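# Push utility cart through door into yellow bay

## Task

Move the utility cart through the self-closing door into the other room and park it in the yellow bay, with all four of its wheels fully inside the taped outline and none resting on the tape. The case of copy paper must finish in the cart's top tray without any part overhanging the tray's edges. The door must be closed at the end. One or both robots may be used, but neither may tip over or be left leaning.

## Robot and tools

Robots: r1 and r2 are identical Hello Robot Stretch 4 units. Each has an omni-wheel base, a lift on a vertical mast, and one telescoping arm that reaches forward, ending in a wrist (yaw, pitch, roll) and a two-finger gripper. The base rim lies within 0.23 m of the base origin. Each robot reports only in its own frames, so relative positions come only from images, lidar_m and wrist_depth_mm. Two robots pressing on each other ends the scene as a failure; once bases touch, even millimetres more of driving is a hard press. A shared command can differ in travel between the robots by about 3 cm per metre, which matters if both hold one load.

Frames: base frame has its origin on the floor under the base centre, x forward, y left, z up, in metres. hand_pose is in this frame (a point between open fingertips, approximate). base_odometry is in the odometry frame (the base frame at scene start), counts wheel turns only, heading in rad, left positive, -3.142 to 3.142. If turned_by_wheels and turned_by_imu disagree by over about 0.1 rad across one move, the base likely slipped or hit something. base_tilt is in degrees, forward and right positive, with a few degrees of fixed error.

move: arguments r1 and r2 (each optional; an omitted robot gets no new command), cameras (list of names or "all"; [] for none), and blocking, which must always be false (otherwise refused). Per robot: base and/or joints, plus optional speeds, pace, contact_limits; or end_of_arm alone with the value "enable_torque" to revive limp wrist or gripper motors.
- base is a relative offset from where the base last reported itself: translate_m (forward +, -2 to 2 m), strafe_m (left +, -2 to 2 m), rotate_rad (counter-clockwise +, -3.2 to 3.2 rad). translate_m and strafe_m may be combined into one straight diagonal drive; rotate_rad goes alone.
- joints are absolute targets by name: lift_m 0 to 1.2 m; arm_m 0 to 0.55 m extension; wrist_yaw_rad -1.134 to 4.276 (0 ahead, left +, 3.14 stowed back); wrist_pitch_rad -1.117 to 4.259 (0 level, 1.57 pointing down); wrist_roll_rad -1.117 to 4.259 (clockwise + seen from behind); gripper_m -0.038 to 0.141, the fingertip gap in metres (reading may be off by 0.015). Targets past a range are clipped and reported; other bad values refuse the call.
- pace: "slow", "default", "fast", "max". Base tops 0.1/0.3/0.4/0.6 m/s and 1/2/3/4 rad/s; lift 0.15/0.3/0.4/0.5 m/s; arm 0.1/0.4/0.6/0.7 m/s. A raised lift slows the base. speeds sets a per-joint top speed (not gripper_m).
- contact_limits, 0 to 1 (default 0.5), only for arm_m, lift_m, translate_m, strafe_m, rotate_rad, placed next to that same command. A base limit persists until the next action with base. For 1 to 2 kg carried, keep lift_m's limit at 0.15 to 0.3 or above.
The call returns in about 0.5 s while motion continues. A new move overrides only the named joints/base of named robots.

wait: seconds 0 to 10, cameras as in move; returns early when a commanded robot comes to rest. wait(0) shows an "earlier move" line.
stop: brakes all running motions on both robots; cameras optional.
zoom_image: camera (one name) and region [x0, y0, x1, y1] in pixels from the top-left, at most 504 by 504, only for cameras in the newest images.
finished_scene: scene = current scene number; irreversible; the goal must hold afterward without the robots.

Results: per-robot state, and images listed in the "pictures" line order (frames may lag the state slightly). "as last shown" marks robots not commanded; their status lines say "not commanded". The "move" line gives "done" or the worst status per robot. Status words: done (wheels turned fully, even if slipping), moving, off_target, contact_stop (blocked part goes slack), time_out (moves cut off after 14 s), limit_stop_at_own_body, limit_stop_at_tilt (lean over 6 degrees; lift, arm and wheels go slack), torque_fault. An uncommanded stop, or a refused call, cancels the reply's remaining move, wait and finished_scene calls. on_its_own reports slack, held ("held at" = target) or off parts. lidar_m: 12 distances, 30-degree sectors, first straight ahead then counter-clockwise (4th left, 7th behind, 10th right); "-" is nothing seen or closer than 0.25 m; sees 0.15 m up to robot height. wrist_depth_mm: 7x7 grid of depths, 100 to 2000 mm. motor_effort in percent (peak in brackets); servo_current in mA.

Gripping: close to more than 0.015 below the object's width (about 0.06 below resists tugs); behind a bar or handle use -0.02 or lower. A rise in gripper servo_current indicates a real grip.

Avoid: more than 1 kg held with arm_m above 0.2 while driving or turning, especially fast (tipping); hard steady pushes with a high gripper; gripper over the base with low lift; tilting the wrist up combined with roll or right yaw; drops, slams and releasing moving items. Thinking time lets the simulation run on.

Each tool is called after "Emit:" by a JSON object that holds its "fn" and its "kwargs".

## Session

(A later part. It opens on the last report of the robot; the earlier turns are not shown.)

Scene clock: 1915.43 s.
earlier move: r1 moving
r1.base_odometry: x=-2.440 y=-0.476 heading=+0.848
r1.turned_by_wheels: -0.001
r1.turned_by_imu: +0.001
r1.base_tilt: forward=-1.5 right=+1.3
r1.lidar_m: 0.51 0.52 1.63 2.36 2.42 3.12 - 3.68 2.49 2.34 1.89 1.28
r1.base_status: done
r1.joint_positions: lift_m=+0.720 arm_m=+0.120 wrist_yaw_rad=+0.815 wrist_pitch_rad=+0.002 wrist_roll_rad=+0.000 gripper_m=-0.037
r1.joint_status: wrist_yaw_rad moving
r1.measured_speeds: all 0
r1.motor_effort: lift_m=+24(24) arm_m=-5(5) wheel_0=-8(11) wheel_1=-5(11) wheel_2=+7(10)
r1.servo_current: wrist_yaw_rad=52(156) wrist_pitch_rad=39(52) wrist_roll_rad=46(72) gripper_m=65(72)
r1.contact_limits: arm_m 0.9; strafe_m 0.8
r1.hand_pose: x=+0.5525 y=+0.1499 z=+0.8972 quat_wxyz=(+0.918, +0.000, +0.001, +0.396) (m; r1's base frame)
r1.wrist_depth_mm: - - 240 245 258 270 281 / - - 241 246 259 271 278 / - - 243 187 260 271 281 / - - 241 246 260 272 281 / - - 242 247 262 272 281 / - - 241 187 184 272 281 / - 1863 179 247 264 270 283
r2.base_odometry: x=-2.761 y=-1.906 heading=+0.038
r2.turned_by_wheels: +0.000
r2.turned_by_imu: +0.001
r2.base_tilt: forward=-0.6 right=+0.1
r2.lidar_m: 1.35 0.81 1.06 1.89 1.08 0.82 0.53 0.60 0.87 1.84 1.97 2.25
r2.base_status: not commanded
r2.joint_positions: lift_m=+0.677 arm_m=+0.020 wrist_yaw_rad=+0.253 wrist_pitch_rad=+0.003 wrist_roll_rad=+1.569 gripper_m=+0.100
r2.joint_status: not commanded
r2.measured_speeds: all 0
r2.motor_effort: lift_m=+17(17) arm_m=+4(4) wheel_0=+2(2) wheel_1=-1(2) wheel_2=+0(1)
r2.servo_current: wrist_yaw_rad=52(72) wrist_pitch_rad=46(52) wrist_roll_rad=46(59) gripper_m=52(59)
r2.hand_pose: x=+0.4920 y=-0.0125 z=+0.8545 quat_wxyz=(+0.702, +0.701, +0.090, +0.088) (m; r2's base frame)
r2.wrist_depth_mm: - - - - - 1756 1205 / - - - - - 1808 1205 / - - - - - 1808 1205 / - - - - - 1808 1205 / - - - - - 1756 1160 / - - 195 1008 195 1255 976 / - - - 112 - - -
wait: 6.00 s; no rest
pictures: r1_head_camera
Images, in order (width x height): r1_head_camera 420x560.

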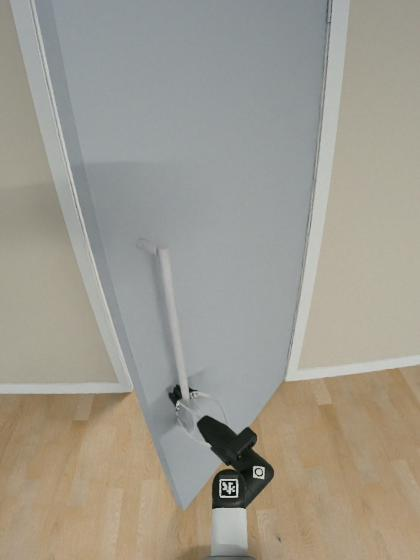

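Emit:
{"fn": "move", "kwargs": {"blocking": false, "cameras": [], "r1": {"base":{"translate_m":0.085,"strafe_m":0.275},"joints":{"wrist_yaw_rad":0.53},"speeds":{"wrist_yaw_rad":0.1},"pace":"slow","contact_limits":{"strafe_m":0.8}}}}

Emit:
{"fn": "wait", "kwargs": {"seconds": 7, "cameras": ["r1_head_camera"]}}

Scene clock: 1919.97 s.
move: r1 moving
r1.base_odometry: x=-2.447 y=-0.465 heading=+0.847
r1.turned_by_wheels: +0.000
r1.turned_by_imu: -0.001
r1.base_tilt: forward=-1.5 right=+1.3
r1.lidar_m: 0.51 0.55 1.61 2.33 2.41 3.10 - 3.68 2.53 2.35 1.89 1.25
r1.base_status: translate_m moving; strafe_m moving
r1.joint_positions: lift_m=+0.720 arm_m=+0.120 wrist_yaw_rad=+0.775 wrist_pitch_rad=+0.002 wrist_roll_rad=+0.000 gripper_m=-0.037
r1.joint_status: wrist_yaw_rad moving
r1.measured_speeds: translate_m=+0.014 strafe_m=+0.048 rotate_rad=-0.002 lift_m=+0.000 arm_m=+0.000 wrist_yaw_rad=-0.096 wrist_pitch_rad=+0.000 wrist_roll_rad=+0.000
r1.motor_effort: lift_m=+24(24) arm_m=-5(5) wheel_0=-10(11) wheel_1=+2(4) wheel_2=+3(8)
r1.servo_current: wrist_yaw_rad=33(85) wrist_pitch_rad=39(46) wrist_roll_rad=52(52) gripper_m=65(72)
r1.contact_limits: arm_m 0.9; strafe_m 0.8
r1.hand_pose: x=+0.5582 y=+0.1394 z=+0.8972 quat_wxyz=(+0.926, +0.000, +0.001, +0.378) (m; r1's base frame)
r1.wrist_depth_mm: - - 241 245 262 274 286 / - - 240 247 262 274 287 / - - 242 185 263 276 285 / - - 242 246 264 276 286 / - - 241 247 263 276 287 / - - 239 187 184 276 289 / - 139 240 190 265 279 287
r2: as last shown
r2.base_tilt: forward=-0.7 right=+0.1
r2.lidar_m: 1.34 0.81 1.04 1.91 1.09 0.78 0.54 0.58 0.87 1.86 1.99 2.23
r2.motor_effort: lift_m=+17(17) arm_m=+4(4) wheel_0=+2(2) wheel_1=-1(2) wheel_2=+0(0)
r2.servo_current: wrist_yaw_rad=52(59) wrist_pitch_rad=46(46) wrist_roll_rad=52(59) gripper_m=52(59)
r2.wrist_depth_mm: - - - - - 1756 1182 / - - - - - 1756 1160 / - - - - - 1808 1205 / - - - - - 1756 1229 / - - - - - 1756 1160 / - - 195 1008 195 1281 960 / - - - 112 - - -
pictures: none
No camera images: "cameras" was empty.

Scene clock: 1924.20 s.
earlier move: r1 done
r1.base_odometry: x=-2.589 y=-0.230 heading=+0.847
r1.turned_by_wheels: +0.000
r1.turned_by_imu: -0.128
r1.base_tilt: forward=-1.5 right=+1.3
r1.lidar_m: 0.55 0.56 1.28 2.05 2.04 2.50 - 4.77 3.00 2.64 2.00 0.96
r1.base_status: done
r1.joint_positions: lift_m=+0.720 arm_m=+0.120 wrist_yaw_rad=+0.525 wrist_pitch_rad=+0.002 wrist_roll_rad=+0.000 gripper_m=-0.037
r1.joint_status: all done
r1.measured_speeds: all 0
r1.motor_effort: lift_m=+24(24) arm_m=-6(6) wheel_0=-10(20) wheel_1=-5(8) wheel_2=+8(8)
r1.servo_current: wrist_yaw_rad=46(91) wrist_pitch_rad=33(52) wrist_roll_rad=52(65) gripper_m=65(72)
r1.contact_limits: arm_m 0.9; strafe_m 0.8
r1.hand_pose: x=+0.5845 y=+0.0688 z=+0.8972 quat_wxyz=(+0.966, +0.000, +0.001, +0.259) (m; r1's base frame)
r1.wrist_depth_mm: - - 234 243 273 300 327 / - - 234 244 277 298 327 / - - 235 185 274 298 327 / - - 236 245 273 300 327 / - - 237 245 274 300 322 / - - 230 188 184 301 327 / - 131 180 185 279 290 325
r2.base_odometry: x=-2.761 y=-1.906 heading=+0.038
r2.turned_by_wheels: +0.000
r2.turned_by_imu: +0.001
r2.base_tilt: forward=-0.7 right=+0.0
r2.lidar_m: 1.29 0.81 1.07 1.88 1.06 0.73 0.56 0.59 0.86 1.83 1.98 2.23
r2.base_status: not commanded
r2.joint_positions: lift_m=+0.677 arm_m=+0.020 wrist_yaw_rad=+0.253 wrist_pitch_rad=+0.003 wrist_roll_rad=+1.569 gripper_m=+0.100
r2.joint_status: not commanded
r2.measured_speeds: all 0
r2.motor_effort: lift_m=+17(17) arm_m=+4(4) wheel_0=+1(3) wheel_1=-1(2) wheel_2=+0(1)
r2.servo_current: wrist_yaw_rad=46(59) wrist_pitch_rad=39(52) wrist_roll_rad=52(59) gripper_m=52(59)
r2.hand_pose: x=+0.4920 y=-0.0125 z=+0.8545 quat_wxyz=(+0.702, +0.701, +0.090, +0.088) (m; r2's base frame)
r2.wrist_depth_mm: - - - - - 1708 1182 / - - - - - 1708 1205 / - - - - - 1756 1182 / - - - - - 1756 1229 / - - - - - 1808 1160 / - - 196 1008 195 1255 991 / - - - 112 - - -
wait: 4.23 of 7 s (r1 has come to rest)
pictures: r1_head_camera
Images, in order (width x height): r1_head_camera 420x560.

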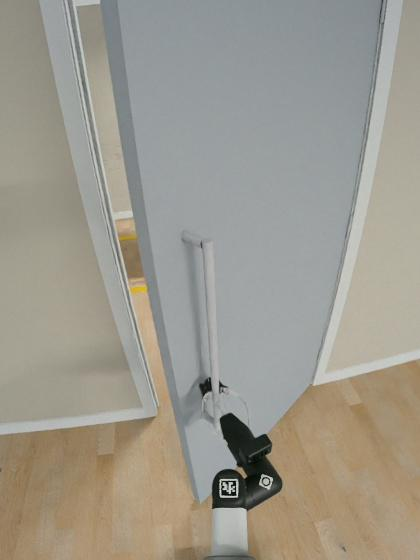

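Emit:
{"fn": "move", "kwargs": {"blocking": false, "cameras": [], "r1": {"base":{"translate_m":0.12,"strafe_m":0.22},"joints":{"wrist_yaw_rad":0.3},"speeds":{"wrist_yaw_rad":0.1},"pace":"slow","contact_limits":{"strafe_m":0.8}}}}

Emit:
{"fn": "wait", "kwargs": {"seconds": 7, "cameras": ["r1_head_camera"]}}

Scene clock: 1934.33 s.
move: r1 moving
r1.base_odometry: x=-2.593 y=-0.218 heading=+0.847
r1.turned_by_wheels: +0.000
r1.turned_by_imu: +0.000
r1.base_tilt: forward=-1.5 right=+1.2
r1.lidar_m: 0.53 1.05 1.28 2.04 2.09 2.51 - 4.74 2.99 2.68 1.97 0.97
r1.base_status: translate_m moving; strafe_m moving
r1.joint_positions: lift_m=+0.720 arm_m=+0.120 wrist_yaw_rad=+0.488 wrist_pitch_rad=+0.002 wrist_roll_rad=+0.000 gripper_m=-0.037
r1.joint_status: wrist_yaw_rad moving
r1.measured_speeds: translate_m=+0.023 strafe_m=+0.043 rotate_rad=-0.001 lift_m=+0.000 arm_m=+0.000 wrist_yaw_rad=-0.094 wrist_pitch_rad=+0.000 wrist_roll_rad=+0.000
r1.motor_effort: lift_m=+24(24) arm_m=-6(7) wheel_0=-10(13) wheel_1=+2(5) wheel_2=+6(9)
r1.servo_current: wrist_yaw_rad=46(72) wrist_pitch_rad=33(46) wrist_roll_rad=33(65) gripper_m=72(72)
r1.contact_limits: arm_m 0.9; strafe_m 0.8
r1.hand_pose: x=+0.5868 y=+0.0580 z=+0.8972 quat_wxyz=(+0.970, +0.000, +0.001, +0.242) (m; r1's base frame)
r1.wrist_depth_mm: - 222 234 245 278 304 336 / - - 235 245 277 306 330 / - 224 235 187 277 306 338 / - - 236 245 277 306 336 / - - 237 245 277 306 336 / - - 228 186 274 306 336 / - 135 233 187 282 - 338
r2: as last shown
r2.turned_by_imu: +0.000
r2.base_tilt: forward=-0.7 right=+0.1
r2.lidar_m: 1.35 0.83 1.05 1.90 1.07 0.72 0.55 0.60 0.87 1.85 1.96 2.26
r2.motor_effort: lift_m=+17(17) arm_m=+4(4) wheel_0=+2(2) wheel_1=-1(1) wheel_2=+0(0)
r2.servo_current: wrist_yaw_rad=52(59) wrist_pitch_rad=39(46) wrist_roll_rad=52(59) gripper_m=52(59)
r2.wrist_depth_mm: - - - - - 1708 1205 / - - - - - 1756 1205 / - - - - - 1808 1205 / - - - - - 1808 1229 / - - - - - 1756 1160 / - - 195 1008 195 1281 960 / - - - 112 - - -
pictures: none
No camera images: "cameras" was empty.

Scene clock: 1940.93 s.
earlier move: r1 done
r1.base_odometry: x=-2.674 y=+0.006 heading=+0.847
r1.turned_by_wheels: +0.000
r1.turned_by_imu: -0.118
r1.base_tilt: forward=-1.5 right=+1.3
r1.lidar_m: 0.51 0.85 1.00 1.62 1.86 2.08 3.47 4.92 3.49 2.86 2.00 0.83
r1.base_status: done
r1.joint_positions: lift_m=+0.720 arm_m=+0.120 wrist_yaw_rad=+0.297 wrist_pitch_rad=+0.002 wrist_roll_rad=+0.000 gripper_m=-0.037
r1.joint_status: all done
r1.measured_speeds: all 0
r1.motor_effort: lift_m=+24(24) arm_m=-7(7) wheel_0=-11(22) wheel_1=-5(7) wheel_2=+9(10)
r1.servo_current: wrist_yaw_rad=52(85) wrist_pitch_rad=46(52) wrist_roll_rad=52(72) gripper_m=65(78)
r1.contact_limits: arm_m 0.9; strafe_m 0.8
r1.hand_pose: x=+0.5925 y=+0.0009 z=+0.8972 quat_wxyz=(+0.989, +0.000, +0.001, +0.148) (m; r1's base frame)
r1.wrist_depth_mm: - 221 232 245 283 319 359 / - 539 232 245 282 319 357 / - 221 232 186 283 319 359 / - 222 233 245 283 319 357 / - - 236 245 282 319 359 / - 222 227 187 183 320 359 / - 140 230 185 289 327 359
r2.base_odometry: x=-2.761 y=-1.906 heading=+0.038
r2.turned_by_wheels: +0.000
r2.turned_by_imu: +0.001
r2.base_tilt: forward=-0.7 right=+0.0
r2.lidar_m: 1.31 0.81 1.06 1.89 1.09 0.69 0.53 0.60 0.86 1.86 1.96 2.26
r2.base_status: not commanded
r2.joint_positions: lift_m=+0.677 arm_m=+0.020 wrist_yaw_rad=+0.253 wrist_pitch_rad=+0.003 wrist_roll_rad=+1.569 gripper_m=+0.100
r2.joint_status: not commanded
r2.measured_speeds: all 0
r2.motor_effort: lift_m=+17(17) arm_m=+4(4) wheel_0=+2(2) wheel_1=-1(2) wheel_2=+0(1)
r2.servo_current: wrist_yaw_rad=52(59) wrist_pitch_rad=39(46) wrist_roll_rad=39(65) gripper_m=52(59)
r2.hand_pose: x=+0.4920 y=-0.0125 z=+0.8545 quat_wxyz=(+0.702, +0.701, +0.090, +0.088) (m; r2's base frame)
r2.wrist_depth_mm: - - - - - 1708 1205 / - - - - - 1756 1182 / - - - - - 1708 1205 / - - - - - 1756 1205 / - - - - - 1808 1182 / - - 195 1008 195 1255 960 / - - - 112 - - -
wait: 6.60 of 7 s (r1 has come to rest)
pictures: r1_head_camera
Images, in order (width x height): r1_head_camera 420x560.

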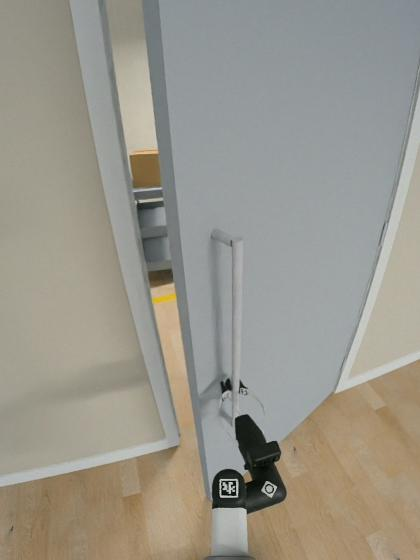

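Emit:
{"fn": "move", "kwargs": {"blocking": false, "cameras": [], "r1": {"base":{"translate_m":0.13,"strafe_m":0.09},"joints":{"wrist_yaw_rad":0.3},"pace":"slow","contact_limits":{"strafe_m":0.8}}}}

Emit:
{"fn": "wait", "kwargs": {"seconds": 7, "cameras": ["r1_head_camera"]}}

Scene clock: 1952.17 s.
move: r1 moving
r1.base_odometry: x=-2.672 y=+0.020 heading=+0.846
r1.turned_by_wheels: +0.000
r1.turned_by_imu: +0.000
r1.base_tilt: forward=-1.5 right=+1.3
r1.lidar_m: 0.55 0.84 0.96 1.62 1.82 2.09 3.44 4.92 3.44 2.88 1.96 0.82
r1.base_status: translate_m moving; strafe_m moving
r1.joint_positions: lift_m=+0.720 arm_m=+0.120 wrist_yaw_rad=+0.297 wrist_pitch_rad=+0.002 wrist_roll_rad=+0.000 gripper_m=-0.037
r1.joint_status: wrist_yaw_rad moving
r1.measured_speeds: translate_m=+0.045 strafe_m=+0.031 rotate_rad=+0.002 lift_m=+0.000 arm_m=+0.000 wrist_yaw_rad=+0.000 wrist_pitch_rad=+0.000 wrist_roll_rad=+0.000
r1.motor_effort: lift_m=+24(24) arm_m=-7(7) wheel_0=-9(12) wheel_1=+0(6) wheel_2=+2(10)
r1.servo_current: wrist_yaw_rad=52(65) wrist_pitch_rad=39(46) wrist_roll_rad=46(52) gripper_m=72(72)
r1.contact_limits: arm_m 0.9; strafe_m 0.8
r1.hand_pose: x=+0.5925 y=+0.0009 z=+0.8972 quat_wxyz=(+0.989, +0.000, +0.001, +0.148) (m; r1's base frame)
r1.wrist_depth_mm: - 222 232 245 282 315 353 / - 525 233 246 282 317 353 / - 223 234 190 283 317 353 / - 223 234 246 282 317 351 / - - 236 246 283 317 355 / - 223 229 187 274 317 355 / - 135 230 187 285 - 349
r2: as last shown
r2.turned_by_imu: +0.000
r2.base_tilt: forward=-0.7 right=+0.1
r2.lidar_m: 1.34 0.83 1.09 1.93 1.05 0.68 0.54 0.60 0.88 1.86 1.96 2.26
r2.motor_effort: lift_m=+17(17) arm_m=+4(4) wheel_0=+2(2) wheel_1=-1(2) wheel_2=+0(0)
r2.servo_current: wrist_yaw_rad=52(52) wrist_pitch_rad=39(46) wrist_roll_rad=46(52) gripper_m=46(59)
r2.wrist_depth_mm: - - - - - 1756 1160 / - - - - - 1756 1205 / - - - - - 1808 1229 / - - - - - 1808 1205 / - - - - - 1756 1160 / - - 195 1008 195 1281 991 / - - - 112 - - -
pictures: none
No camera images: "cameras" was empty.

Scene clock: 1954.43 s.
earlier move: r1 done
r1.base_odometry: x=-2.655 y=+0.164 heading=+0.847
r1.turned_by_wheels: +0.001
r1.turned_by_imu: +0.001
r1.base_tilt: forward=-1.5 right=+1.3
r1.lidar_m: 0.50 0.69 0.80 1.34 1.79 2.04 3.42 5.08 3.54 2.92 1.66 0.73
r1.base_status: done
r1.joint_positions: lift_m=+0.720 arm_m=+0.120 wrist_yaw_rad=+0.301 wrist_pitch_rad=+0.002 wrist_roll_rad=+0.000 gripper_m=-0.037
r1.joint_status: all done
r1.measured_speeds: all 0
r1.motor_effort: lift_m=+24(24) arm_m=-7(7) wheel_0=-7(12) wheel_1=+0(6) wheel_2=+10(10)
r1.servo_current: wrist_yaw_rad=39(65) wrist_pitch_rad=46(52) wrist_roll_rad=39(72) gripper_m=59(72)
r1.contact_limits: arm_m 0.9; strafe_m 0.8
r1.hand_pose: x=+0.5925 y=+0.0020 z=+0.8972 quat_wxyz=(+0.989, +0.000, +0.001, +0.150) (m; r1's base frame)
r1.wrist_depth_mm: - 389 241 247 264 276 289 / - 387 241 248 266 276 289 / - 389 243 185 264 277 287 / - 392 243 186 265 278 290 / - 394 242 249 265 278 289 / - 394 238 186 263 278 291 / - 138 241 185 267 283 291
r2.base_odometry: x=-2.761 y=-1.906 heading=+0.038
r2.turned_by_wheels: +0.000
r2.turned_by_imu: +0.000
r2.base_tilt: forward=-0.7 right=+0.1
r2.lidar_m: 1.33 0.83 1.06 1.95 1.04 0.68 0.54 0.59 0.87 1.86 1.98 2.25
r2.base_status: not commanded
r2.joint_positions: lift_m=+0.677 arm_m=+0.020 wrist_yaw_rad=+0.253 wrist_pitch_rad=+0.003 wrist_roll_rad=+1.569 gripper_m=+0.100
r2.joint_status: not commanded
r2.measured_speeds: all 0
r2.motor_effort: lift_m=+17(17) arm_m=+4(5) wheel_0=+2(2) wheel_1=-1(2) wheel_2=+0(1)
r2.servo_current: wrist_yaw_rad=39(59) wrist_pitch_rad=39(46) wrist_roll_rad=46(65) gripper_m=59(59)
r2.hand_pose: x=+0.4920 y=-0.0125 z=+0.8545 quat_wxyz=(+0.702, +0.701, +0.090, +0.088) (m; r2's base frame)
r2.wrist_depth_mm: - - - - - 1708 1182 / - - - - - 1756 1229 / - - - - - 1756 1229 / - - - - - 1808 1205 / - - - - - 1808 1138 / - - 195 991 195 1281 991 / - - - 112 - - -
wait: 2.27 of 7 s (r1 has come to rest)
pictures: r1_head_camera
Images, in order (width x height): r1_head_camera 420x560.

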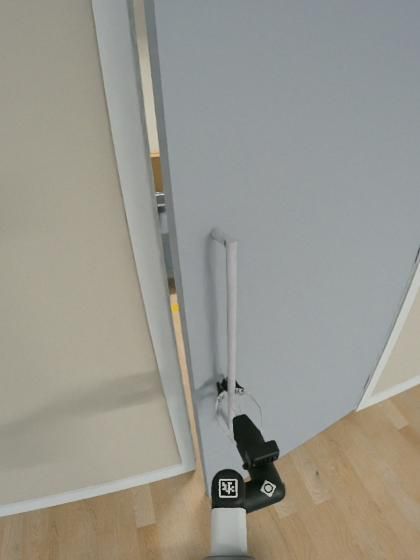

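Emit:
{"fn": "move", "kwargs": {"blocking": false, "cameras": [], "r1": {"base":{"translate_m":0.09,"strafe_m":0.05},"pace":"slow","contact_limits":{"strafe_m":0.8}}}}

Emit:
{"fn": "wait", "kwargs": {"seconds": 7, "cameras": ["r1_head_camera"]}}

Scene clock: 1958.17 s.
move: r1 moving
r1.base_odometry: x=-2.652 y=+0.177 heading=+0.847
r1.turned_by_wheels: +0.000
r1.turned_by_imu: +0.000
r1.base_tilt: forward=-1.6 right=+1.3
r1.lidar_m: 0.53 0.70 0.76 1.35 1.77 2.04 3.42 5.08 3.52 2.92 1.65 0.74
r1.base_status: translate_m moving; strafe_m moving
r1.joint_positions: lift_m=+0.720 arm_m=+0.120 wrist_yaw_rad=+0.301 wrist_pitch_rad=+0.002 wrist_roll_rad=+0.000 gripper_m=-0.037
r1.joint_status: not commanded
r1.measured_speeds: translate_m=+0.048 strafe_m=+0.027 rotate_rad=+0.002 lift_m=+0.000 arm_m=-0.001 wrist_yaw_rad=+0.000 wrist_pitch_rad=+0.000 wrist_roll_rad=+0.000
r1.motor_effort: lift_m=+24(24) arm_m=-6(7) wheel_0=+0(8) wheel_1=+5(6) wheel_2=-1(10)
r1.servo_current: wrist_yaw_rad=33(72) wrist_pitch_rad=46(52) wrist_roll_rad=39(59) gripper_m=65(72)
r1.contact_limits: arm_m 0.9; strafe_m 0.8
r1.hand_pose: x=+0.5925 y=+0.0020 z=+0.8972 quat_wxyz=(+0.989, +0.000, +0.001, +0.150) (m; r1's base frame)
r1.wrist_depth_mm: 389 392 241 246 262 274 287 / 392 392 241 246 264 274 287 / 392 394 243 183 262 274 286 / 394 384 241 185 263 274 287 / - 384 241 248 264 276 287 / - 382 238 184 262 277 290 / - 138 241 183 264 279 289
r2: as last shown
r2.base_tilt: forward=-0.6 right=+0.1
r2.lidar_m: 1.31 0.83 1.06 1.92 1.04 0.68 0.52 0.58 0.84 1.85 1.96 2.25
r2.motor_effort: lift_m=+17(17) arm_m=+4(4) wheel_0=+2(2) wheel_1=-1(2) wheel_2=+0(0)
r2.servo_current: wrist_yaw_rad=52(59) wrist_pitch_rad=33(46) wrist_roll_rad=52(59) gripper_m=52(59)
r2.wrist_depth_mm: - - - - - 1708 1182 / - - - - - 1756 1182 / - - - - - 1756 1229 / - - - - - 1808 1229 / - - - - - 1808 1138 / - - 195 1025 195 1281 976 / - - - 112 - - -
pictures: none
No camera images: "cameras" was empty.

Scene clock: 1959.87 s.
earlier move: r1 done
r1.base_odometry: x=-2.633 y=+0.264 heading=+0.848
r1.turned_by_wheels: +0.000
r1.turned_by_imu: +0.001
r1.base_tilt: forward=-1.5 right=+1.3
r1.lidar_m: 0.54 0.60 0.70 1.15 1.77 2.01 3.36 5.19 3.53 2.96 1.44 0.72
r1.base_status: done
r1.joint_positions: lift_m=+0.720 arm_m=+0.120 wrist_yaw_rad=+0.301 wrist_pitch_rad=+0.002 wrist_roll_rad=+0.000 gripper_m=-0.037
r1.joint_status: not commanded
r1.measured_speeds: all 0
r1.motor_effort: lift_m=+24(24) arm_m=-4(7) wheel_0=-2(8) wheel_1=+0(7) wheel_2=+9(10)
r1.servo_current: wrist_yaw_rad=65(72) wrist_pitch_rad=39(52) wrist_roll_rad=59(59) gripper_m=72(72)
r1.contact_limits: arm_m 0.9; strafe_m 0.8
r1.hand_pose: x=+0.5923 y=+0.0020 z=+0.8972 quat_wxyz=(+0.989, +0.000, +0.001, +0.150) (m; r1's base frame)
r1.wrist_depth_mm: 301 289 243 245 251 256 260 / 303 289 244 246 251 256 260 / 303 290 245 183 253 257 262 / 303 291 244 184 253 257 263 / 303 291 245 248 254 257 263 / 304 293 245 185 253 260 263 / 306 293 245 187 254 262 264
r2.base_odometry: x=-2.761 y=-1.906 heading=+0.038
r2.turned_by_wheels: +0.000
r2.turned_by_imu: +0.000
r2.base_tilt: forward=-0.6 right=+0.1
r2.lidar_m: 1.35 0.80 1.05 1.86 0.91 0.65 0.54 0.59 0.87 1.86 1.95 2.26
r2.base_status: not commanded
r2.joint_positions: lift_m=+0.677 arm_m=+0.020 wrist_yaw_rad=+0.253 wrist_pitch_rad=+0.003 wrist_roll_rad=+1.569 gripper_m=+0.100
r2.joint_status: not commanded
r2.measured_speeds: all 0
r2.motor_effort: lift_m=+17(17) arm_m=+4(4) wheel_0=+2(3) wheel_1=-2(2) wheel_2=+0(0)
r2.servo_current: wrist_yaw_rad=46(59) wrist_pitch_rad=39(46) wrist_roll_rad=46(59) gripper_m=59(59)
r2.hand_pose: x=+0.4920 y=-0.0125 z=+0.8545 quat_wxyz=(+0.702, +0.701, +0.090, +0.088) (m; r2's base frame)
r2.wrist_depth_mm: - - - - - 1708 1205 / - - - - - 1756 1255 / - - - - - 1756 1182 / - - - - - 1863 1255 / - - - - - 1808 1160 / - - 196 1008 195 1281 976 / - - - 112 - - -
wait: 1.70 of 7 s (r1 has come to rest)
pictures: r1_head_camera
Images, in order (width x height): r1_head_camera 420x560.

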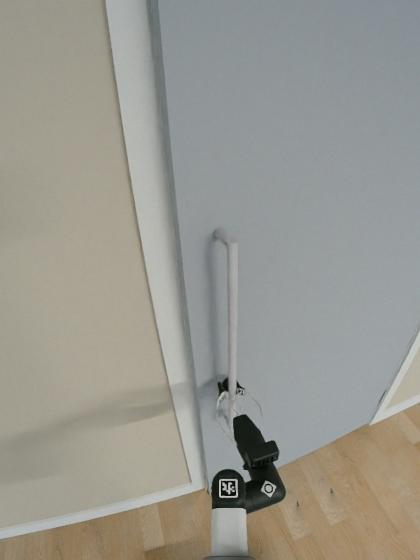

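Emit:
{"fn": "move", "kwargs": {"blocking": false, "cameras": [], "r1": {"base":{"translate_m":0.075,"strafe_m":0.033},"pace":"slow","contact_limits":{"translate_m":0.3}}}}

Emit:
{"fn": "wait", "kwargs": {"seconds": 7, "cameras": ["r1_head_camera"]}}

Scene clock: 1964.50 s.
move: r1 moving
r1.base_odometry: x=-2.629 y=+0.277 heading=+0.848
r1.turned_by_wheels: +0.000
r1.turned_by_imu: +0.000
r1.base_tilt: forward=-1.6 right=+1.3
r1.lidar_m: 0.53 0.58 0.69 1.13 1.77 2.04 3.37 5.20 3.53 2.96 1.42 0.71
r1.base_status: translate_m moving; strafe_m moving
r1.joint_positions: lift_m=+0.720 arm_m=+0.120 wrist_yaw_rad=+0.301 wrist_pitch_rad=+0.002 wrist_roll_rad=+0.000 gripper_m=-0.037
r1.joint_status: not commanded
r1.measured_speeds: translate_m=+0.048 strafe_m=+0.020 rotate_rad=+0.002 lift_m=+0.000 arm_m=+0.000 wrist_yaw_rad=+0.000 wrist_pitch_rad=+0.000 wrist_roll_rad=+0.000
r1.motor_effort: lift_m=+24(24) arm_m=-4(4) wheel_0=+3(4) wheel_1=+4(5) wheel_2=-1(9)
r1.servo_current: wrist_yaw_rad=46(52) wrist_pitch_rad=46(46) wrist_roll_rad=39(65) gripper_m=72(72)
r1.contact_limits: arm_m 0.9; translate_m 0.3
r1.hand_pose: x=+0.5923 y=+0.0020 z=+0.8972 quat_wxyz=(+0.989, +0.000, +0.001, +0.150) (m; r1's base frame)
r1.wrist_depth_mm: 289 278 243 244 251 255 259 / 290 279 242 245 251 255 259 / 290 279 244 181 252 256 262 / 293 281 244 181 252 256 262 / 293 281 245 181 253 257 262 / 294 282 244 182 253 259 262 / 294 282 245 182 254 259 263
r2: as last shown
r2.base_tilt: forward=-0.7 right=+0.1
r2.lidar_m: 1.32 0.81 1.07 1.90 0.88 0.65 0.54 0.57 0.84 1.87 1.98 2.25
r2.motor_effort: lift_m=+17(17) arm_m=+4(4) wheel_0=+2(2) wheel_1=-1(1) wheel_2=-1(1)
r2.servo_current: wrist_yaw_rad=52(52) wrist_pitch_rad=46(46) wrist_roll_rad=46(52) gripper_m=52(52)
r2.wrist_depth_mm: - - - - - 1708 1182 / - - - - - 1756 1182 / - - - - - 1808 1205 / - - - - - 1808 1229 / - - - - - 1756 1160 / - - 196 1008 195 1255 976 / - - - 112 - - -
pictures: none
No camera images: "cameras" was empty.

Scene clock: 1966.03 s.
earlier move: r1 done
r1.base_odometry: x=-2.608 y=+0.342 heading=+0.848
r1.turned_by_wheels: +0.000
r1.turned_by_imu: +0.000
r1.base_tilt: forward=-1.6 right=+1.2
r1.lidar_m: 0.51 0.53 0.62 1.00 1.78 2.00 3.37 5.27 3.56 2.94 1.23 0.68
r1.base_status: done
r1.joint_positions: lift_m=+0.720 arm_m=+0.120 wrist_yaw_rad=+0.301 wrist_pitch_rad=+0.002 wrist_roll_rad=+0.000 gripper_m=-0.037
r1.joint_status: not commanded
r1.measured_speeds: all 0
r1.motor_effort: lift_m=+24(24) arm_m=+0(4) wheel_0=+4(7) wheel_1=+4(8) wheel_2=-5(9)
r1.servo_current: wrist_yaw_rad=33(72) wrist_pitch_rad=46(46) wrist_roll_rad=52(65) gripper_m=65(72)
r1.contact_limits: arm_m 0.9; translate_m 0.3
r1.hand_pose: x=+0.5922 y=+0.0020 z=+0.8972 quat_wxyz=(+0.989, +0.000, +0.001, +0.150) (m; r1's base frame)
r1.wrist_depth_mm: 209 210 226 228 231 234 236 / 209 210 228 229 233 236 237 / 210 211 227 229 233 235 237 / 210 211 228 229 234 236 238 / 211 213 229 230 235 237 239 / 211 213 229 181 234 238 239 / 212 212 229 178 235 238 240
r2.base_odometry: x=-2.761 y=-1.906 heading=+0.038
r2.turned_by_wheels: +0.000
r2.turned_by_imu: +0.000
r2.base_tilt: forward=-0.7 right=+0.1
r2.lidar_m: 1.35 0.82 1.04 1.91 0.86 0.65 0.55 0.59 0.86 1.86 1.98 2.25
r2.base_status: not commanded
r2.joint_positions: lift_m=+0.677 arm_m=+0.020 wrist_yaw_rad=+0.253 wrist_pitch_rad=+0.003 wrist_roll_rad=+1.569 gripper_m=+0.100
r2.joint_status: not commanded
r2.measured_speeds: all 0
r2.motor_effort: lift_m=+17(17) arm_m=+4(4) wheel_0=+2(2) wheel_1=-1(2) wheel_2=+0(1)
r2.servo_current: wrist_yaw_rad=46(59) wrist_pitch_rad=39(46) wrist_roll_rad=46(59) gripper_m=52(59)
r2.hand_pose: x=+0.4920 y=-0.0125 z=+0.8545 quat_wxyz=(+0.702, +0.701, +0.090, +0.088) (m; r2's base frame)
r2.wrist_depth_mm: - - - - - 1756 1182 / - - - - - 1756 1182 / - - - - - 1756 1182 / - - - - - 1808 1229 / - - - - - 1756 1182 / - - 196 1008 195 1308 991 / - - - 112 - - -
wait: 1.53 of 7 s (r1 has come to rest)
pictures: r1_head_camera
Images, in order (width x height): r1_head_camera 420x560.

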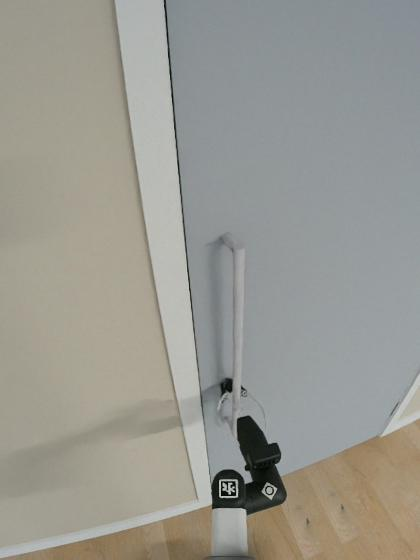

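Emit:
{"fn": "move", "kwargs": {"blocking": false, "cameras": [], "r1": {"joints":{"gripper_m":0.09}}}}

Emit:
{"fn": "wait", "kwargs": {"seconds": 4, "cameras": ["r1_head_camera"]}}

Emit:
{"fn": "move", "kwargs": {"blocking": false, "cameras": [], "r1": {"base":{"translate_m":-0.15,"strafe_m":-0.05},"pace":"slow"}}}

Emit:
{"fn": "wait", "kwargs": {"seconds": 4, "cameras": ["r1_head_camera", "r2_head_camera","r2_head_left_camera"]}}

Scene clock: 1971.80 s.
move: r1 moving
r1.base_odometry: x=-2.608 y=+0.342 heading=+0.848
r1.turned_by_wheels: +0.000
r1.turned_by_imu: +0.000
r1.base_tilt: forward=-1.6 right=+1.3
r1.lidar_m: 0.49 0.52 0.61 1.02 1.78 2.01 3.38 5.25 3.56 2.95 1.22 0.66
r1.base_status: not commanded
r1.joint_positions: lift_m=+0.720 arm_m=+0.120 wrist_yaw_rad=+0.301 wrist_pitch_rad=+0.002 wrist_roll_rad=+0.000 gripper_m=-0.012
r1.joint_status: gripper_m moving
r1.measured_speeds: translate_m=+0.000 strafe_m=+0.000 rotate_rad=+0.000 lift_m=+0.000 arm_m=+0.000 wrist_yaw_rad=-0.005 wrist_pitch_rad=+0.000 wrist_roll_rad=+0.000
r1.motor_effort: lift_m=+24(24) arm_m=+4(4) wheel_0=+5(5) wheel_1=+4(4) wheel_2=-5(5)
r1.servo_current: wrist_yaw_rad=59(65) wrist_pitch_rad=46(46) wrist_roll_rad=59(59) gripper_m=91(91)
r1.contact_limits: arm_m 0.9; translate_m 0.3
r1.hand_pose: x=+0.5922 y=+0.0020 z=+0.8972 quat_wxyz=(+0.989, +0.000, +0.001, +0.150) (m; r1's base frame)
r1.wrist_depth_mm: 208 211 227 229 233 235 237 / 210 211 228 229 234 236 239 / 210 213 228 229 234 236 239 / 211 212 229 230 234 237 239 / 211 213 229 230 235 237 241 / 212 213 229 183 235 239 241 / 212 212 230 181 235 240 241
r2: as last shown
r2.lidar_m: 1.36 0.82 1.08 1.92 0.86 0.66 0.55 0.60 0.87 1.86 1.97 2.27
r2.motor_effort: lift_m=+17(17) arm_m=+4(4) wheel_0=+2(2) wheel_1=-1(1) wheel_2=+0(0)
r2.servo_current: wrist_yaw_rad=46(52) wrist_pitch_rad=46(46) wrist_roll_rad=46(52) gripper_m=52(59)
r2.wrist_depth_mm: - - - - - 1661 1182 / - - - - - 1756 1182 / - - - - - 1808 1182 / - - - - - 1756 1229 / - - - - - 1756 1138 / - - 195 1025 195 1281 976 / - - - 112 - - -
pictures: none
No camera images: "cameras" was empty.

Scene clock: 1973.23 s.
earlier move: r1 done
r1.base_odometry: x=-2.608 y=+0.342 heading=+0.848
r1.turned_by_wheels: +0.000
r1.turned_by_imu: +0.000
r1.base_tilt: forward=-1.6 right=+1.3
r1.lidar_m: 0.50 0.52 0.63 1.01 1.78 2.01 3.38 5.23 3.56 2.96 1.25 0.66
r1.base_status: not commanded
r1.joint_positions: lift_m=+0.720 arm_m=+0.120 wrist_yaw_rad=+0.301 wrist_pitch_rad=+0.002 wrist_roll_rad=+0.000 gripper_m=+0.090
r1.joint_status: all done
r1.measured_speeds: all 0
r1.motor_effort: lift_m=+24(24) arm_m=+4(4) wheel_0=+5(5) wheel_1=+4(4) wheel_2=-5(6)
r1.servo_current: wrist_yaw_rad=46(72) wrist_pitch_rad=46(46) wrist_roll_rad=39(72) gripper_m=46(98)
r1.contact_limits: arm_m 0.9; translate_m 0.3
r1.hand_pose: x=+0.5922 y=+0.0019 z=+0.8972 quat_wxyz=(+0.989, +0.000, +0.001, +0.150) (m; r1's base frame)
r1.wrist_depth_mm: 209 211 227 229 233 236 238 / 210 211 228 229 234 236 238 / 211 212 229 229 234 236 239 / 211 212 229 230 234 237 240 / 211 213 229 231 235 238 241 / 211 213 228 183 236 239 242 / 213 213 230 181 235 239 243
r2.base_odometry: x=-2.761 y=-1.906 heading=+0.038
r2.turned_by_wheels: +0.000
r2.turned_by_imu: +0.000
r2.base_tilt: forward=-0.7 right=+0.0
r2.lidar_m: 1.36 0.83 1.07 1.88 0.87 0.65 0.55 0.57 0.87 1.85 2.00 2.25
r2.base_status: not commanded
r2.joint_positions: lift_m=+0.677 arm_m=+0.020 wrist_yaw_rad=+0.253 wrist_pitch_rad=+0.003 wrist_roll_rad=+1.569 gripper_m=+0.100
r2.joint_status: not commanded
r2.measured_speeds: all 0
r2.motor_effort: lift_m=+17(17) arm_m=+4(4) wheel_0=+2(2) wheel_1=-1(2) wheel_2=+0(1)
r2.servo_current: wrist_yaw_rad=52(59) wrist_pitch_rad=39(46) wrist_roll_rad=46(59) gripper_m=52(59)
r2.hand_pose: x=+0.4920 y=-0.0125 z=+0.8545 quat_wxyz=(+0.702, +0.701, +0.090, +0.088) (m; r2's base frame)
r2.wrist_depth_mm: - - - - - 1708 1205 / - - - - - 1756 1205 / - - - - - 1756 1229 / - - - - - 1756 1205 / - - - - - 1708 1160 / - - 196 1025 195 1281 976 / - - - 112 - - -
wait: 1.43 of 4 s (r1 has come to rest)
pictures: r1_head_camera
Images, in order (width x height): r1_head_camera 420x560.

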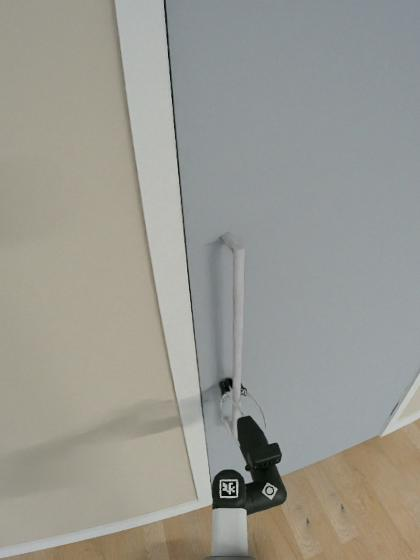

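Scene clock: 1973.73 s.
move: r1 moving
r1.base_odometry: x=-2.613 y=+0.330 heading=+0.847
r1.turned_by_wheels: -0.001
r1.turned_by_imu: -0.001
r1.base_tilt: forward=-1.6 right=+1.3
r1.lidar_m: 0.53 0.54 0.61 1.03 1.75 2.00 3.37 5.23 3.53 2.94 1.28 0.67
r1.base_status: translate_m moving; strafe_m moving
r1.joint_positions: lift_m=+0.720 arm_m=+0.120 wrist_yaw_rad=+0.298 wrist_pitch_rad=+0.002 wrist_roll_rad=+0.000 gripper_m=+0.090
r1.joint_status: not commanded
r1.measured_speeds: translate_m=-0.049 strafe_m=-0.017 rotate_rad=+0.006 lift_m=+0.000 arm_m=+0.000 wrist_yaw_rad=+0.000 wrist_pitch_rad=+0.000 wrist_roll_rad=+0.000
r1.motor_effort: lift_m=+24(24) arm_m=+4(4) wheel_0=-10(10) wheel_1=-7(8) wheel_2=+1(6)
r1.servo_current: wrist_yaw_rad=46(52) wrist_pitch_rad=46(46) wrist_roll_rad=59(65) gripper_m=39(46)
r1.contact_limits: arm_m 0.9
r1.hand_pose: x=+0.5922 y=+0.0010 z=+0.8972 quat_wxyz=(+0.989, +0.000, +0.001, +0.148) (m; r1's base frame)
r1.wrist_depth_mm: 230 223 238 175 247 249 254 / 220 223 239 243 246 251 253 / 231 223 240 244 248 250 254 / 232 224 240 245 248 251 255 / 233 224 242 246 249 252 255 / 223 224 198 185 195 253 255 / 234 224 242 152 250 254 257
r2: as last shown
r2.lidar_m: 1.34 0.81 1.06 1.89 0.85 0.66 0.55 0.60 0.87 1.86 1.97 2.27
r2.motor_effort: lift_m=+17(17) arm_m=+4(4) wheel_0=+2(2) wheel_1=-1(2) wheel_2=+0(0)
r2.servo_current: wrist_yaw_rad=52(59) wrist_pitch_rad=39(46) wrist_roll_rad=52(59) gripper_m=46(52)
r2.wrist_depth_mm: - - - - - 1708 1205 / - - - - - 1708 1205 / - - - - - 1808 1205 / - - - - - 1756 1229 / - - - - - 1863 1160 / - - 196 991 195 1281 976 / - - - 112 - - -
pictures: none
No camera images: "cameras" was empty.

Scene clock: 1976.03 s.
earlier move: r1 done
r1.base_odometry: x=-2.670 y=+0.197 heading=+0.848
r1.turned_by_wheels: +0.001
r1.turned_by_imu: +0.000
r1.base_tilt: forward=-1.6 right=+1.3
r1.lidar_m: 0.69 0.68 0.80 1.30 1.79 2.03 3.36 5.08 3.54 2.96 1.62 0.85
r1.base_status: done
r1.joint_positions: lift_m=+0.720 arm_m=+0.120 wrist_yaw_rad=+0.298 wrist_pitch_rad=+0.002 wrist_roll_rad=+0.000 gripper_m=+0.090
r1.joint_status: not commanded
r1.measured_speeds: all 0
r1.motor_effort: lift_m=+24(24) arm_m=+4(4) wheel_0=-4(10) wheel_1=-1(8) wheel_2=+3(6)
r1.servo_current: wrist_yaw_rad=39(72) wrist_pitch_rad=39(52) wrist_roll_rad=72(72) gripper_m=46(52)
r1.contact_limits: arm_m 0.9
r1.hand_pose: x=+0.5922 y=+0.0011 z=+0.8972 quat_wxyz=(+0.989, +0.000, +0.001, +0.148) (m; r1's base frame)
r1.wrist_depth_mm: 375 375 382 382 384 389 392 / 377 377 379 382 384 389 392 / 377 377 384 384 387 392 394 / 375 379 384 384 387 394 394 / 379 379 387 387 392 392 397 / 379 379 216 387 199 397 397 / 379 382 375 152 394 394 399
r2.base_odometry: x=-2.761 y=-1.906 heading=+0.038
r2.turned_by_wheels: +0.000
r2.turned_by_imu: +0.000
r2.base_tilt: forward=-0.6 right=+0.1
r2.lidar_m: 1.32 0.82 1.03 1.85 0.88 0.65 0.56 0.60 0.87 1.84 1.97 2.26
r2.base_status: not commanded
r2.joint_positions: lift_m=+0.677 arm_m=+0.020 wrist_yaw_rad=+0.253 wrist_pitch_rad=+0.003 wrist_roll_rad=+1.569 gripper_m=+0.100
r2.joint_status: not commanded
r2.measured_speeds: all 0
r2.motor_effort: lift_m=+17(17) arm_m=+4(4) wheel_0=+2(3) wheel_1=-1(2) wheel_2=+0(1)
r2.servo_current: wrist_yaw_rad=46(59) wrist_pitch_rad=39(46) wrist_roll_rad=52(59) gripper_m=52(59)
r2.hand_pose: x=+0.4920 y=-0.0125 z=+0.8545 quat_wxyz=(+0.702, +0.701, +0.090, +0.088) (m; r2's base frame)
r2.wrist_depth_mm: - - - - - 1661 1205 / - - - - - 1756 1205 / - - - - - 1756 1229 / - - - - - 1756 1205 / - - - - - 1756 1160 / - - 196 1008 195 1255 991 / - - - 112 - - -
wait: 2.30 of 4 s (r1 has come to rest)
pictures: r1_head_camera, r2_head_camera, r2_head_left_camera
Images, in order (width x height): r1_head_camera 420x560, r2_head_camera 420x560, r2_head_left_camera 420x672.

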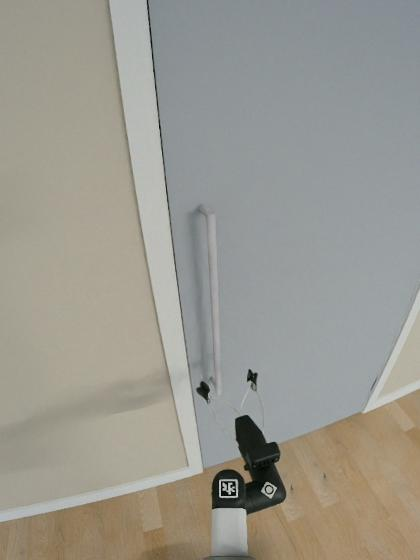

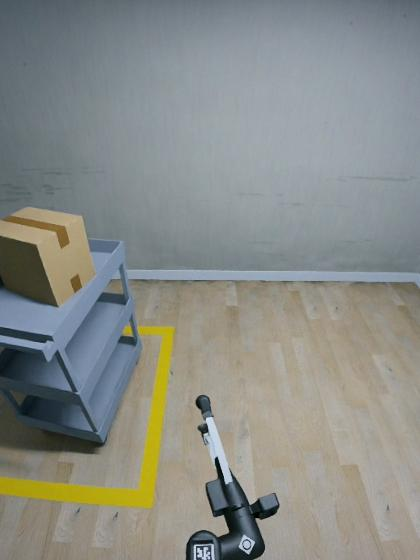

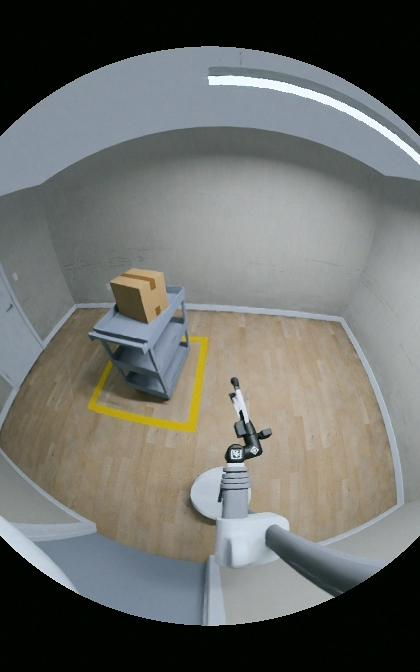

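Emit:
{"fn": "finished_scene", "kwargs": {"scene": 2}}

The scene is finished: the task was done.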